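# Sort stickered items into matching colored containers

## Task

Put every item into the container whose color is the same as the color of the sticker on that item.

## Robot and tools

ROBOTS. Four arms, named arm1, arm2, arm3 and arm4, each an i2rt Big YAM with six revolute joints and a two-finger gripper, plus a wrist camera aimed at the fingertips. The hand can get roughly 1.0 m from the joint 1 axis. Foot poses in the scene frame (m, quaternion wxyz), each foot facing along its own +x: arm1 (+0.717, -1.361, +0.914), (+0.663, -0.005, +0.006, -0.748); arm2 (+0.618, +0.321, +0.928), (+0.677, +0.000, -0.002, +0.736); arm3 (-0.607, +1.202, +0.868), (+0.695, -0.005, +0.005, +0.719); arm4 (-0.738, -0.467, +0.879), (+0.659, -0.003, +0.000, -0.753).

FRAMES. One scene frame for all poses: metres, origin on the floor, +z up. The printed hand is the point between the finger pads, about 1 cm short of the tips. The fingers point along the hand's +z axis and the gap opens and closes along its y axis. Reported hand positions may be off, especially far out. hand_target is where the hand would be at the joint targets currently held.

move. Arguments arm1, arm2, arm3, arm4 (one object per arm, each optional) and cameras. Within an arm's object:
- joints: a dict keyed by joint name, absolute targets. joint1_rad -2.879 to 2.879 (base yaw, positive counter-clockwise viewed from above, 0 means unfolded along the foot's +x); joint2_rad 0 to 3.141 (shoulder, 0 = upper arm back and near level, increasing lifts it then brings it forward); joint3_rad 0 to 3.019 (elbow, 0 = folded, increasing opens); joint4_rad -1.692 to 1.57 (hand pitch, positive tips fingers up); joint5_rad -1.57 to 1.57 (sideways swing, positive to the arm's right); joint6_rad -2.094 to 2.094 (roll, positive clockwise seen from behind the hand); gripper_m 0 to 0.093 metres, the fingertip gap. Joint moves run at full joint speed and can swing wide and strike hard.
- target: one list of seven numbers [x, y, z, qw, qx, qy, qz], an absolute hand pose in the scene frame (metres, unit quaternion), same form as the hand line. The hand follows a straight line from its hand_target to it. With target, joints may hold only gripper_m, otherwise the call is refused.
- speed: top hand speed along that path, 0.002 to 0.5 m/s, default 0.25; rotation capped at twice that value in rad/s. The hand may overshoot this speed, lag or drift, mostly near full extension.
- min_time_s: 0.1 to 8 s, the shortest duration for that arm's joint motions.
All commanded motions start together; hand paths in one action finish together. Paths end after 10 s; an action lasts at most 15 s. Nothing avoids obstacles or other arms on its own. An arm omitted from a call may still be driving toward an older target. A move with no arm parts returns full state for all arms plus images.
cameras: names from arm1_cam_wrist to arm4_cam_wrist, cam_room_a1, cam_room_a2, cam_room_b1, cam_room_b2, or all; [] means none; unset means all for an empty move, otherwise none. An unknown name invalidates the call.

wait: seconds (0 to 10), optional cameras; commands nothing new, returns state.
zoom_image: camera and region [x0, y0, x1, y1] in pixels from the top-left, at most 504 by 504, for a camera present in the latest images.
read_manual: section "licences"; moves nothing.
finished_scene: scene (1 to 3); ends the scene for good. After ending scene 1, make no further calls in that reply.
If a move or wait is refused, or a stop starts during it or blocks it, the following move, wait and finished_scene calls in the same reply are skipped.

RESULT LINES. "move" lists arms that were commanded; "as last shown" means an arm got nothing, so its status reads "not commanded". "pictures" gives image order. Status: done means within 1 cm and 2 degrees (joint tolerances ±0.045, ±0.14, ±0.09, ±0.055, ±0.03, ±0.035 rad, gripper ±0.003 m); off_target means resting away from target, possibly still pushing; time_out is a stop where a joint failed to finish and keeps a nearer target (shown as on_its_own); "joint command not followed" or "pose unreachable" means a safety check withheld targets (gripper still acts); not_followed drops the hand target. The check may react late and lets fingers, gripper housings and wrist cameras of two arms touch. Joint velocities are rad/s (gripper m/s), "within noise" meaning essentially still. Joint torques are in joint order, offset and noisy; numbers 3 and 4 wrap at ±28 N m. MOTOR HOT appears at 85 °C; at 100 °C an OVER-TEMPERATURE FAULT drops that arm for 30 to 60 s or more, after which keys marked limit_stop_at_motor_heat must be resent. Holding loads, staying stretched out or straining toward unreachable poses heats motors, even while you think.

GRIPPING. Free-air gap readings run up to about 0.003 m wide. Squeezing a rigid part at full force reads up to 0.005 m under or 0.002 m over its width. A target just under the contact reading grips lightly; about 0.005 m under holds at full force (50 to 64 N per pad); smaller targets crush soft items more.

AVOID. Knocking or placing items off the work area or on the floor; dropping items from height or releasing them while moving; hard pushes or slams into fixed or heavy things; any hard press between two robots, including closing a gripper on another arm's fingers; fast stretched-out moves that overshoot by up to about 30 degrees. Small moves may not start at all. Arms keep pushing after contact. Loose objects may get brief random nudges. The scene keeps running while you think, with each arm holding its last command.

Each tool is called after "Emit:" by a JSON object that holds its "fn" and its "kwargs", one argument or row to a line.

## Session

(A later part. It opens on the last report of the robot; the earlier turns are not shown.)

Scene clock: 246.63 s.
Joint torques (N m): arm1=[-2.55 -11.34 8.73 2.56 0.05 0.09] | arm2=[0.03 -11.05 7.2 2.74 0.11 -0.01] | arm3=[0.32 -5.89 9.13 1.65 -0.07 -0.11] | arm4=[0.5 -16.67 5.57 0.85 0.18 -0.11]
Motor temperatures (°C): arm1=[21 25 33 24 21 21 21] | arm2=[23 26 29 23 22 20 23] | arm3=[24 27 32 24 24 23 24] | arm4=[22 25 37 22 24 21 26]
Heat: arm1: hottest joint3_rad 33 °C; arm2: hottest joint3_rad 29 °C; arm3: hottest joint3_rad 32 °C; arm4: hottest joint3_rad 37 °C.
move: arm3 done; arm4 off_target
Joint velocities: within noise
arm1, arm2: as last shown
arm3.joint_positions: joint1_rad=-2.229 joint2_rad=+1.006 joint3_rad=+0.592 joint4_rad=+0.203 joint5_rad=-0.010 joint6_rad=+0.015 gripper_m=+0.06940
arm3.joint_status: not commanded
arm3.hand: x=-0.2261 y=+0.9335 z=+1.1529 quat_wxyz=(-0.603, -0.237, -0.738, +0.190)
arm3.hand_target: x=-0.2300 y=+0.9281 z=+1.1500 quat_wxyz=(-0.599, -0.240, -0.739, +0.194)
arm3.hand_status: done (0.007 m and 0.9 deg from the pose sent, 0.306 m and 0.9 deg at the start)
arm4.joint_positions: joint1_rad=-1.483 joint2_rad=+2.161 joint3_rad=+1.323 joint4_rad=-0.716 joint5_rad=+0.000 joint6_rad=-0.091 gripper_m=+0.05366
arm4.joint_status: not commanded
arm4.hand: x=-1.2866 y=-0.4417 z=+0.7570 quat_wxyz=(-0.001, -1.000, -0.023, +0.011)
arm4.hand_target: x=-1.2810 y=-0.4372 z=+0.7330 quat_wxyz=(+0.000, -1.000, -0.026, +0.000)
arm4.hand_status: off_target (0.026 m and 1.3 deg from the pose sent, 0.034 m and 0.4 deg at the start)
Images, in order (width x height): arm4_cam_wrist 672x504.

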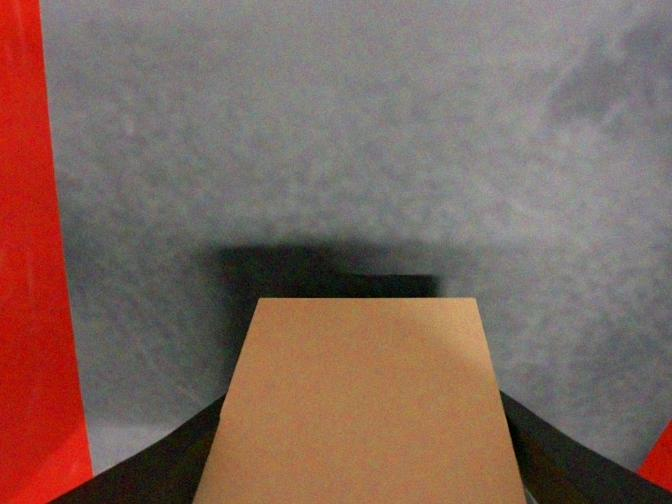

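Emit:
{"fn": "move", "kwargs": {
  "arm3": {"joints":{"joint2_rad":0.65,"joint3_rad":0.6,"joint4_rad":-0.4,"joint5_rad":0,"joint6_rad":0},"min_time_s":1.3},
  "arm4": {"target":[-1.282,-0.437,0.722,0,1,0.026,0],"speed":0.05}
}}

Emit:
{"fn": "move", "kwargs": {
  "arm3": {"joints":{"joint1_rad":0.0},"min_time_s":2.2}
}}

Emit:
{"fn": "move", "kwargs": {
  "arm3": {"joints":{"joint1_rad":0.92,"joint2_rad":1.75,"joint3_rad":1.78,"joint4_rad":-1.58},"min_time_s":2},
  "cameras": ["arm3_cam_wrist","arm4_cam_wrist"]
}}

Scene clock: 255.70 s.
Joint torques (N m): arm1=[-2.26 -11.11 8.68 2.62 0.09 0.06] | arm2=[0.21 -11.11 7.2 2.76 0.1 -0.01] | arm3=[0.26 -2.2 10.54 1.54 0.14 -0.13] | arm4=[0.5 -14.8 5.56 1.24 0.17 -0.12]
Motor temperatures (°C): arm1=[21 25 33 24 21 21 21] | arm2=[23 26 29 23 22 20 23] | arm3=[24 26 31 24 24 23 24] | arm4=[22 25 35 22 24 21 26]
Heat: arm1: hottest joint3_rad 33 °C; arm2: hottest joint3_rad 29 °C; arm3: hottest joint3_rad 31 °C; arm4: hottest joint3_rad 35 °C.
move: arm3 done; arm4 off_target
Joint velocities: within noise
arm1, arm2: as last shown
arm3.joint_positions: joint1_rad=-2.229 joint2_rad=+0.653 joint3_rad=+0.592 joint4_rad=-0.396 joint5_rad=-0.003 joint6_rad=+0.008 gripper_m=+0.06940
arm3.joint_status: all done
arm3.hand: x=-0.3101 y=+0.9924 z=+1.1525 quat_wxyz=(-0.506, -0.260, -0.806, +0.165)
arm3.hand_target: x=-0.3136 y=+0.9875 z=+1.1576 quat_wxyz=(-0.507, -0.263, -0.803, +0.172)
arm3.hand_status: not commanded
arm4.joint_positions: joint1_rad=-1.483 joint2_rad=+2.161 joint3_rad=+1.323 joint4_rad=-0.705 joint5_rad=+0.000 joint6_rad=-0.091 gripper_m=+0.05366
arm4.joint_status: not commanded
arm4.hand: x=-1.2891 y=-0.4416 z=+0.7569 quat_wxyz=(-0.001, -1.000, -0.023, +0.016)
arm4.hand_target: x=-1.2802 y=-0.4374 z=+0.7239 quat_wxyz=(+0.000, -1.000, -0.026, +0.000)
arm4.hand_status: off_target (0.036 m and 1.8 deg from the pose sent, 0.035 m and 1.3 deg at the start)
pictures: none

Scene clock: 258.23 s.
Joint torques (N m): arm1=[-1.96 -11.34 8.8 2.55 0.09 0.08] | arm2=[0.09 -10.99 7.2 2.7 0.11 -0.01] | arm3=[2.02 -2.49 10.47 1.54 0.07 -0.12] | arm4=[0.5 -15.03 5.52 1.07 0.15 -0.1]
Motor temperatures (°C): arm1=[21 25 33 24 21 21 21] | arm2=[23 26 29 23 22 20 23] | arm3=[24 26 31 24 24 23 24] | arm4=[22 25 35 22 24 21 26]
Heat: arm1: hottest joint3_rad 33 °C; arm2: hottest joint3_rad 29 °C; arm3: hottest joint3_rad 31 °C; arm4: hottest joint3_rad 35 °C.
move: arm3 done
Joint velocities: within noise
arm1, arm2, arm4: as last shown
arm3.joint_positions: joint1_rad=-0.009 joint2_rad=+0.653 joint3_rad=+0.592 joint4_rad=-0.396 joint5_rad=-0.001 joint6_rad=+0.007 gripper_m=+0.06941
arm3.joint_status: all done
arm3.hand: x=-0.6163 y=+1.5724 z=+1.1442 quat_wxyz=(-0.364, +0.609, -0.597, -0.375)
arm3.hand_target: x=-0.6196 y=+1.5724 z=+1.1492 quat_wxyz=(-0.366, +0.612, -0.591, -0.378)
arm3.hand_status: not commanded
pictures: none

Scene clock: 260.80 s.
Joint torques (N m): arm1=[-1.96 -11.4 8.81 2.51 0.11 0.11] | arm2=[0.15 -11.22 7.21 2.71 0.11 -0.01] | arm3=[1.03 -19.25 12.97 -0.47 0.06 -0.11] | arm4=[0.56 -15.33 5.6 1.14 0.17 -0.08]
Motor temperatures (°C): arm1=[21 25 33 24 21 21 21] | arm2=[23 26 29 23 22 20 23] | arm3=[24 26 31 24 24 23 24] | arm4=[22 25 35 22 24 21 26]
Heat: arm1: hottest joint3_rad 33 °C; arm2: hottest joint3_rad 29 °C; arm3: hottest joint3_rad 31 °C; arm4: hottest joint3_rad 35 °C.
move: arm3 done
Joint velocities: within noise
arm1, arm2, arm4: as last shown
arm3.joint_positions: joint1_rad=+0.927 joint2_rad=+1.755 joint3_rad=+1.726 joint4_rad=-1.572 joint5_rad=+0.000 joint6_rad=+0.007 gripper_m=+0.06942
arm3.joint_status: all done
arm3.hand: x=-1.0437 y=+1.5103 z=+1.0944 quat_wxyz=(+0.011, +0.953, -0.303, +0.017)
arm3.hand_target: x=-1.0504 y=+1.5201 z=+1.1171 quat_wxyz=(+0.003, +0.953, -0.303, -0.007)
arm3.hand_status: not commanded
Images, in order (width x height): arm3_cam_wrist 672x504, arm4_cam_wrist 672x504.

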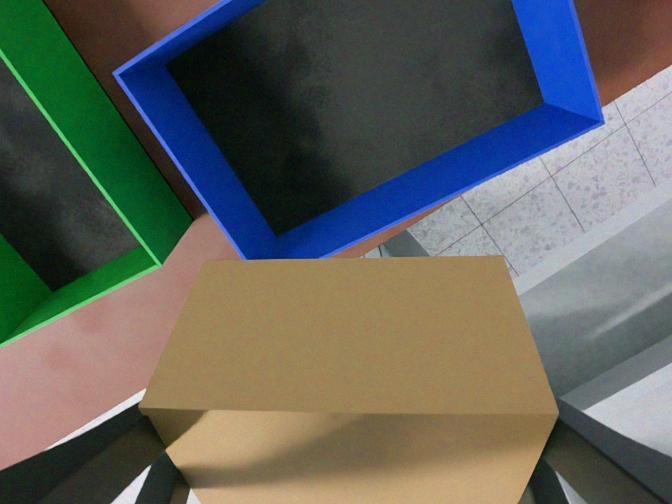

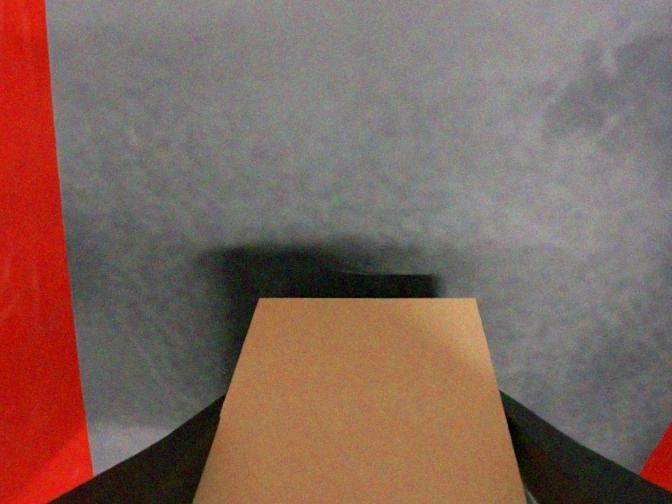

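Emit:
{"fn": "move", "kwargs": {
  "arm3": {"target":[-1.08,1.545,0.93,0,0.993,-0.117,0],"speed":0.2},
  "arm4": {"joints":{"gripper_m":0.085}}
}}

Emit:
{"fn": "move", "kwargs": {
  "arm3": {"target":[-1.075,1.54,0.79,0,0.993,-0.117,0],"speed":0.15},
  "arm4": {"target":[-1.282,-0.44,0.95,0,1,0.026,0],"speed":0.2},
  "cameras": ["arm3_cam_wrist","arm4_cam_wrist","cam_room_b2"]
}}

Emit:
{"fn": "zoom_image", "kwargs": {
  "camera": "cam_room_b2",
  "region": [200, 270, 400, 420]
}}

Scene clock: 274.53 s.
Joint torques (N m): arm1=[-2.14 -11.11 8.73 2.51 0.07 0.07] | arm2=[0.03 -11.16 7.2 2.71 0.11 -0.01] | arm3=[0.56 -21.19 7.72 0.29 0.11 -0.13] | arm4=[-0.15 -19.08 5.2 0.29 0.04 -0.08]
Motor temperatures (°C): arm1=[21 25 33 24 21 21 21] | arm2=[23 26 29 23 22 20 23] | arm3=[24 26 32 24 24 23 24] | arm4=[22 24 33 22 24 21 26]
Heat: arm1: hottest joint3_rad 33 °C; arm2: hottest joint3_rad 29 °C; arm3: hottest joint3_rad 32 °C; arm4: hottest joint3_rad 33 °C.
move: arm3 done; arm4 done
Joint velocities: within noise
arm1, arm2: as last shown
arm3.joint_positions: joint1_rad=+0.927 joint2_rad=+1.954 joint3_rad=+1.576 joint4_rad=-1.194 joint5_rad=+0.008 joint6_rad=-0.379 gripper_m=+0.06942
arm3.joint_status: not commanded
arm3.hand: x=-1.0828 y=+1.5372 z=+0.9299 quat_wxyz=(+0.003, +0.993, -0.115, +0.004)
arm3.hand_target: x=-1.0800 y=+1.5448 z=+0.9301 quat_wxyz=(+0.000, +0.993, -0.117, +0.000)
arm3.hand_status: done (0.008 m and 0.6 deg from the pose sent, 0.172 m and 21.9 deg at the start)
arm4.joint_positions: joint1_rad=-1.484 joint2_rad=+2.203 joint3_rad=+1.323 joint4_rad=-0.683 joint5_rad=+0.004 joint6_rad=-0.095 gripper_m=+0.08492
arm4.joint_status: all done
arm4.hand: x=-1.2837 y=-0.4411 z=+0.7350 quat_wxyz=(+0.000, -1.000, -0.024, +0.006)
arm4.hand_target: x=-1.2801 y=-0.4372 z=+0.7238 quat_wxyz=(+0.000, -1.000, -0.026, +0.000)
arm4.hand_status: not commanded
pictures: none

Scene clock: 276.37 s.
Joint torques (N m): arm1=[-2.32 -11.46 8.75 2.52 0.08 0.07] | arm2=[0.15 -11.05 7.19 2.71 0.1 0] | arm3=[0.62 -21.13 6.37 0.29 0.11 -0.12] | arm4=[0.91 -19.14 9.62 -0.49 0.07 0]
Motor temperatures (°C): arm1=[21 25 33 24 21 21 21] | arm2=[23 26 29 23 22 20 23] | arm3=[24 26 31 24 24 23 24] | arm4=[22 25 33 22 24 21 26]
Heat: arm1: hottest joint3_rad 33 °C; arm2: hottest joint3_rad 29 °C; arm3: hottest joint3_rad 31 °C; arm4: hottest joint3_rad 33 °C.
move: arm3 done; arm4 off_target
Joint velocities: within noise
arm1.joint_positions: joint1_rad=-2.010 joint2_rad=+1.599 joint3_rad=+0.756 joint4_rad=+0.566 joint5_rad=+0.003 joint6_rad=-0.009 gripper_m=+0.09293
arm1.joint_status: not commanded
arm1.hand: x=+0.2180 y=-1.0451 z=+1.0761 quat_wxyz=(+0.170, -0.763, +0.219, +0.584)
arm1.hand_target: x=+0.2200 y=-1.0401 z=+1.0900 quat_wxyz=(+0.176, -0.751, +0.221, +0.597)
arm1.hand_status: not commanded
arm2.joint_positions: joint1_rad=+0.877 joint2_rad=+1.425 joint3_rad=+0.494 joint4_rad=+0.705 joint5_rad=-0.003 joint6_rad=+0.012 gripper_m=+0.09290
arm2.joint_status: not commanded
arm2.hand: x=+0.2046 y=+0.6085 z=+1.0809 quat_wxyz=(-0.184, +0.746, -0.237, -0.595)
arm2.hand_target: x=+0.2100 y=+0.6100 z=+1.0800 quat_wxyz=(-0.189, +0.746, -0.238, -0.593)
arm2.hand_status: not commanded
arm3.joint_positions: joint1_rad=+0.927 joint2_rad=+2.122 joint3_rad=+1.445 joint4_rad=-0.888 joint5_rad=+0.008 joint6_rad=-0.380 gripper_m=+0.06942
arm3.joint_status: not commanded
arm3.hand: x=-1.0792 y=+1.5330 z=+0.7929 quat_wxyz=(+0.002, +0.993, -0.114, +0.001)
arm3.hand_target: x=-1.0751 y=+1.5398 z=+0.7900 quat_wxyz=(+0.000, +0.993, -0.117, +0.000)
arm3.hand_status: done (0.009 m and 0.4 deg from the pose sent, 0.140 m and 0.6 deg at the start)
arm4.joint_positions: joint1_rad=-1.484 joint2_rad=+1.867 joint3_rad=+1.411 joint4_rad=-1.142 joint5_rad=+0.004 joint6_rad=-0.095 gripper_m=+0.08492
arm4.joint_status: not commanded
arm4.hand: x=-1.2705 y=-0.4408 z=+0.9383 quat_wxyz=(-0.001, -1.000, -0.024, -0.012)
arm4.hand_target: x=-1.2816 y=-0.4400 z=+0.9502 quat_wxyz=(+0.000, -1.000, -0.026, +0.000)
arm4.hand_status: off_target (0.016 m and 1.3 deg from the pose sent, 0.215 m and 0.7 deg at the start)
Images, in order (width x height): arm3_cam_wrist 672x504, arm4_cam_wrist 672x504, cam_room_b2 672x504.

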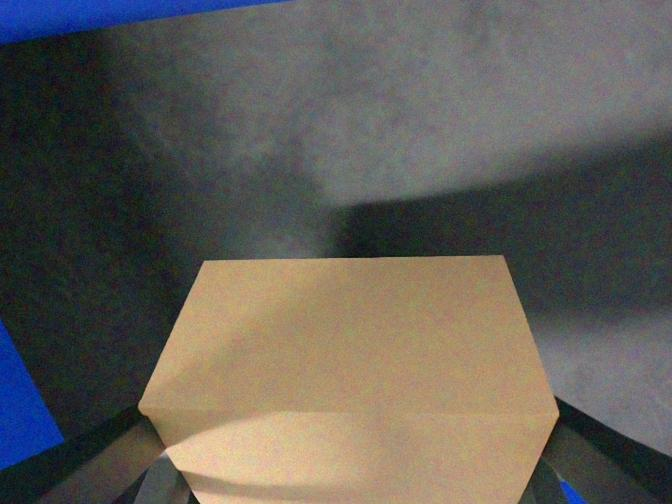

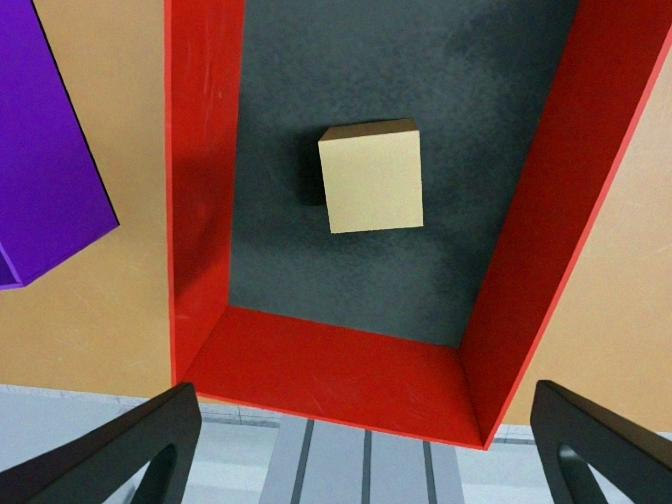

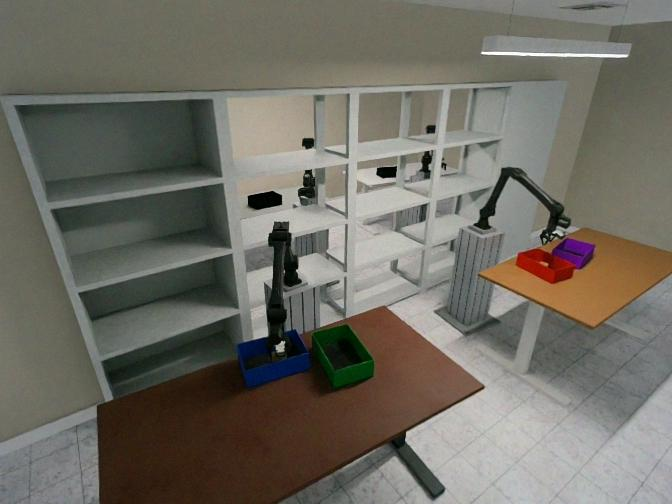

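Scaled by 2.520.

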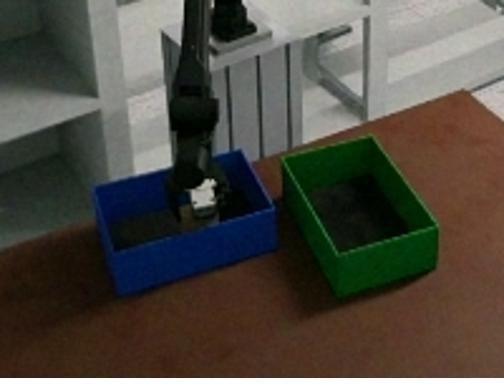

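Emit:
{"fn": "move", "kwargs": {
  "arm3": {"target":[-1.075,1.54,0.762,0,0.993,-0.117,0],"speed":0.06}
}}

Emit:
{"fn": "move", "kwargs": {
  "arm3": {"target":[-1.075,1.54,0.742,0,0.993,-0.117,0],"speed":0.04},
  "cameras": ["arm3_cam_wrist"]
}}

Scene clock: 280.33 s.
Joint torques (N m): arm1=[-2.61 -11.46 8.8 2.61 0.06 0.11] | arm2=[-0.03 -11.11 7.21 2.73 0.1 -0.01] | arm3=[0.56 -21.01 5.75 0.28 0.12 -0.12] | arm4=[1.03 -18.9 9.57 -0.53 0.06 -0.02]
Motor temperatures (°C): arm1=[21 25 33 24 21 21 21] | arm2=[23 26 29 23 22 20 23] | arm3=[24 26 31 23 24 23 24] | arm4=[22 25 34 22 24 21 26]
Heat: arm1: hottest joint3_rad 33 °C; arm2: hottest joint3_rad 29 °C; arm3: hottest joint3_rad 31 °C; arm4: hottest joint3_rad 34 °C.
move: arm3 off_target
Joint velocities: within noise
arm1, arm2, arm4: as last shown
arm3.joint_positions: joint1_rad=+0.927 joint2_rad=+2.162 joint3_rad=+1.444 joint4_rad=-0.834 joint5_rad=+0.008 joint6_rad=-0.381 gripper_m=+0.06942
arm3.joint_status: not commanded
arm3.hand: x=-1.0829 y=+1.5355 z=+0.7703 quat_wxyz=(-0.001, +0.993, -0.114, -0.005)
arm3.hand_target: x=-1.0750 y=+1.5399 z=+0.7621 quat_wxyz=(+0.000, +0.993, -0.117, +0.000)
arm3.hand_status: off_target (0.012 m and 0.7 deg from the pose sent, 0.032 m and 0.4 deg at the start)
pictures: none

Scene clock: 281.33 s.
Joint torques (N m): arm1=[-2.14 -10.81 8.83 2.63 0.05 0.1] | arm2=[0.09 -11.16 7.2 2.74 0.1 -0.01] | arm3=[0.5 -17.85 5.46 0.85 0.1 -0.1] | arm4=[0.67 -18.96 9.59 -0.44 0.04 0.01]
Motor temperatures (°C): arm1=[21 25 33 24 21 21 21] | arm2=[23 25 29 23 22 20 23] | arm3=[24 26 31 23 24 23 24] | arm4=[22 25 34 22 24 21 26]
Heat: arm1: hottest joint3_rad 33 °C; arm2: hottest joint3_rad 29 °C; arm3: hottest joint3_rad 31 °C; arm4: hottest joint3_rad 34 °C.
move: arm3 off_target
Joint velocities: within noise
arm1, arm2, arm4: as last shown
arm3.joint_positions: joint1_rad=+0.927 joint2_rad=+2.163 joint3_rad=+1.444 joint4_rad=-0.812 joint5_rad=+0.008 joint6_rad=-0.383 gripper_m=+0.06942
arm3.joint_status: not commanded
arm3.hand: x=-1.0873 y=+1.5386 z=+0.7700 quat_wxyz=(-0.006, +0.993, -0.113, -0.015)
arm3.hand_target: x=-1.0742 y=+1.5392 z=+0.7431 quat_wxyz=(+0.000, +0.993, -0.117, +0.000)
arm3.hand_status: off_target (0.031 m and 1.9 deg from the pose sent, 0.030 m and 0.7 deg at the start)
Images, in order (width x height): arm3_cam_wrist 672x504.

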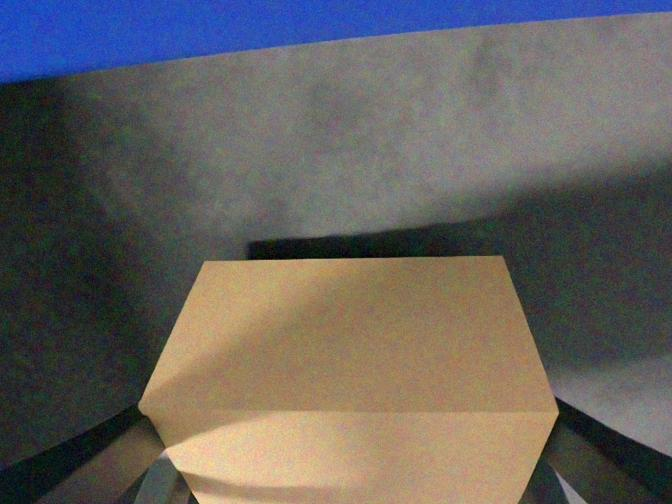

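Emit:
{"fn": "move", "kwargs": {
  "arm3": {"joints":{"gripper_m":0.09}}
}}

Emit:
{"fn": "move", "kwargs": {
  "arm3": {"target":[-1.08,1.54,0.96,0,0.993,-0.117,0],"speed":0.2},
  "cameras": ["arm3_cam_wrist","arm4_cam_wrist"]
}}

Scene clock: 286.00 s.
Joint torques (N m): arm1=[-2.67 -11.46 8.73 2.54 0.07 0.11] | arm2=[0.09 -11.16 7.19 2.7 0.11 0] | arm3=[0.44 -18.84 5.39 -0.03 0.11 -0.09] | arm4=[1.14 -18.73 9.61 -0.39 0.06 0.03]
Motor temperatures (°C): arm1=[21 25 33 24 21 21 21] | arm2=[23 25 29 23 22 20 23] | arm3=[24 26 31 23 24 23 24] | arm4=[22 25 34 22 24 21 26]
Heat: arm1: hottest joint3_rad 33 °C; arm2: hottest joint3_rad 29 °C; arm3: hottest joint3_rad 31 °C; arm4: hottest joint3_rad 34 °C.
move: arm3 done
Joint velocities: within noise
arm1, arm2, arm4: as last shown
arm3.joint_positions: joint1_rad=+0.927 joint2_rad=+2.173 joint3_rad=+1.444 joint4_rad=-0.788 joint5_rad=+0.008 joint6_rad=-0.383 gripper_m=+0.08996
arm3.joint_status: all done
arm3.hand: x=-1.0899 y=+1.5403 z=+0.7641 quat_wxyz=(-0.009, +0.993, -0.113, -0.020)
arm3.hand_target: x=-1.0743 y=+1.5392 z=+0.7431 quat_wxyz=(+0.000, +0.993, -0.117, +0.000)
arm3.hand_status: not commanded
pictures: none

Scene clock: 287.77 s.
Joint torques (N m): arm1=[-2.02 -10.87 8.59 2.55 0.11 0.08] | arm2=[0.09 -11.16 7.21 2.74 0.1 -0.01] | arm3=[1.14 -20.6 11.07 -0.44 0.11 -0.01] | arm4=[1.03 -18.73 9.63 -0.32 0.06 0]
Motor temperatures (°C): arm1=[21 25 33 24 21 21 21] | arm2=[23 25 29 23 22 20 23] | arm3=[24 26 31 23 24 23 24] | arm4=[22 25 34 22 24 21 26]
Heat: arm1: hottest joint3_rad 33 °C; arm2: hottest joint3_rad 29 °C; arm3: hottest joint3_rad 31 °C; arm4: hottest joint3_rad 34 °C.
move: arm3 off_target
Joint velocities: within noise
arm1, arm2, arm4: as last shown
arm3.joint_positions: joint1_rad=+0.927 joint2_rad=+1.917 joint3_rad=+1.563 joint4_rad=-1.240 joint5_rad=+0.008 joint6_rad=-0.383 gripper_m=+0.08996
arm3.joint_status: not commanded
arm3.hand: x=-1.0710 y=+1.5295 z=+0.9457 quat_wxyz=(+0.009, +0.994, -0.113, +0.013)
arm3.hand_target: x=-1.0795 y=+1.5398 z=+0.9601 quat_wxyz=(+0.000, +0.993, -0.117, +0.000)
arm3.hand_status: off_target (0.020 m and 1.9 deg from the pose sent, 0.196 m and 2.6 deg at the start)
Images, in order (width x height): arm3_cam_wrist 672x504, arm4_cam_wrist 672x504.

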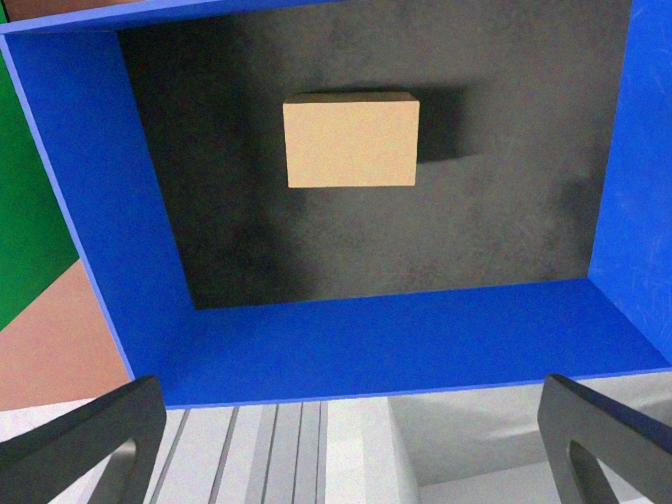

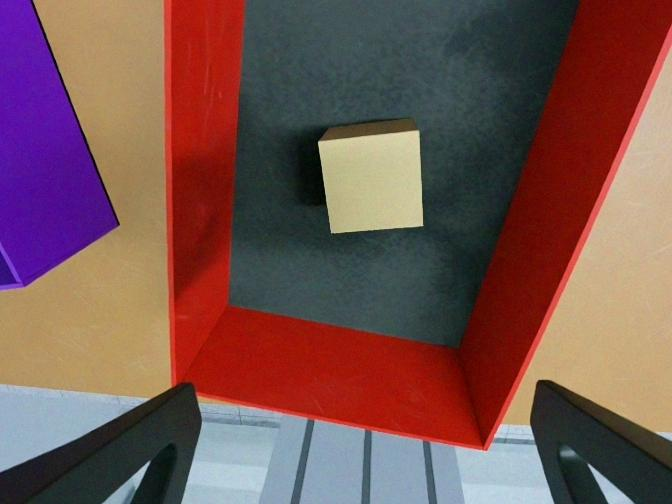

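Emit:
{"fn": "finished_scene", "kwargs": {
  "scene": 2
}}

The scene is finished: the task was done.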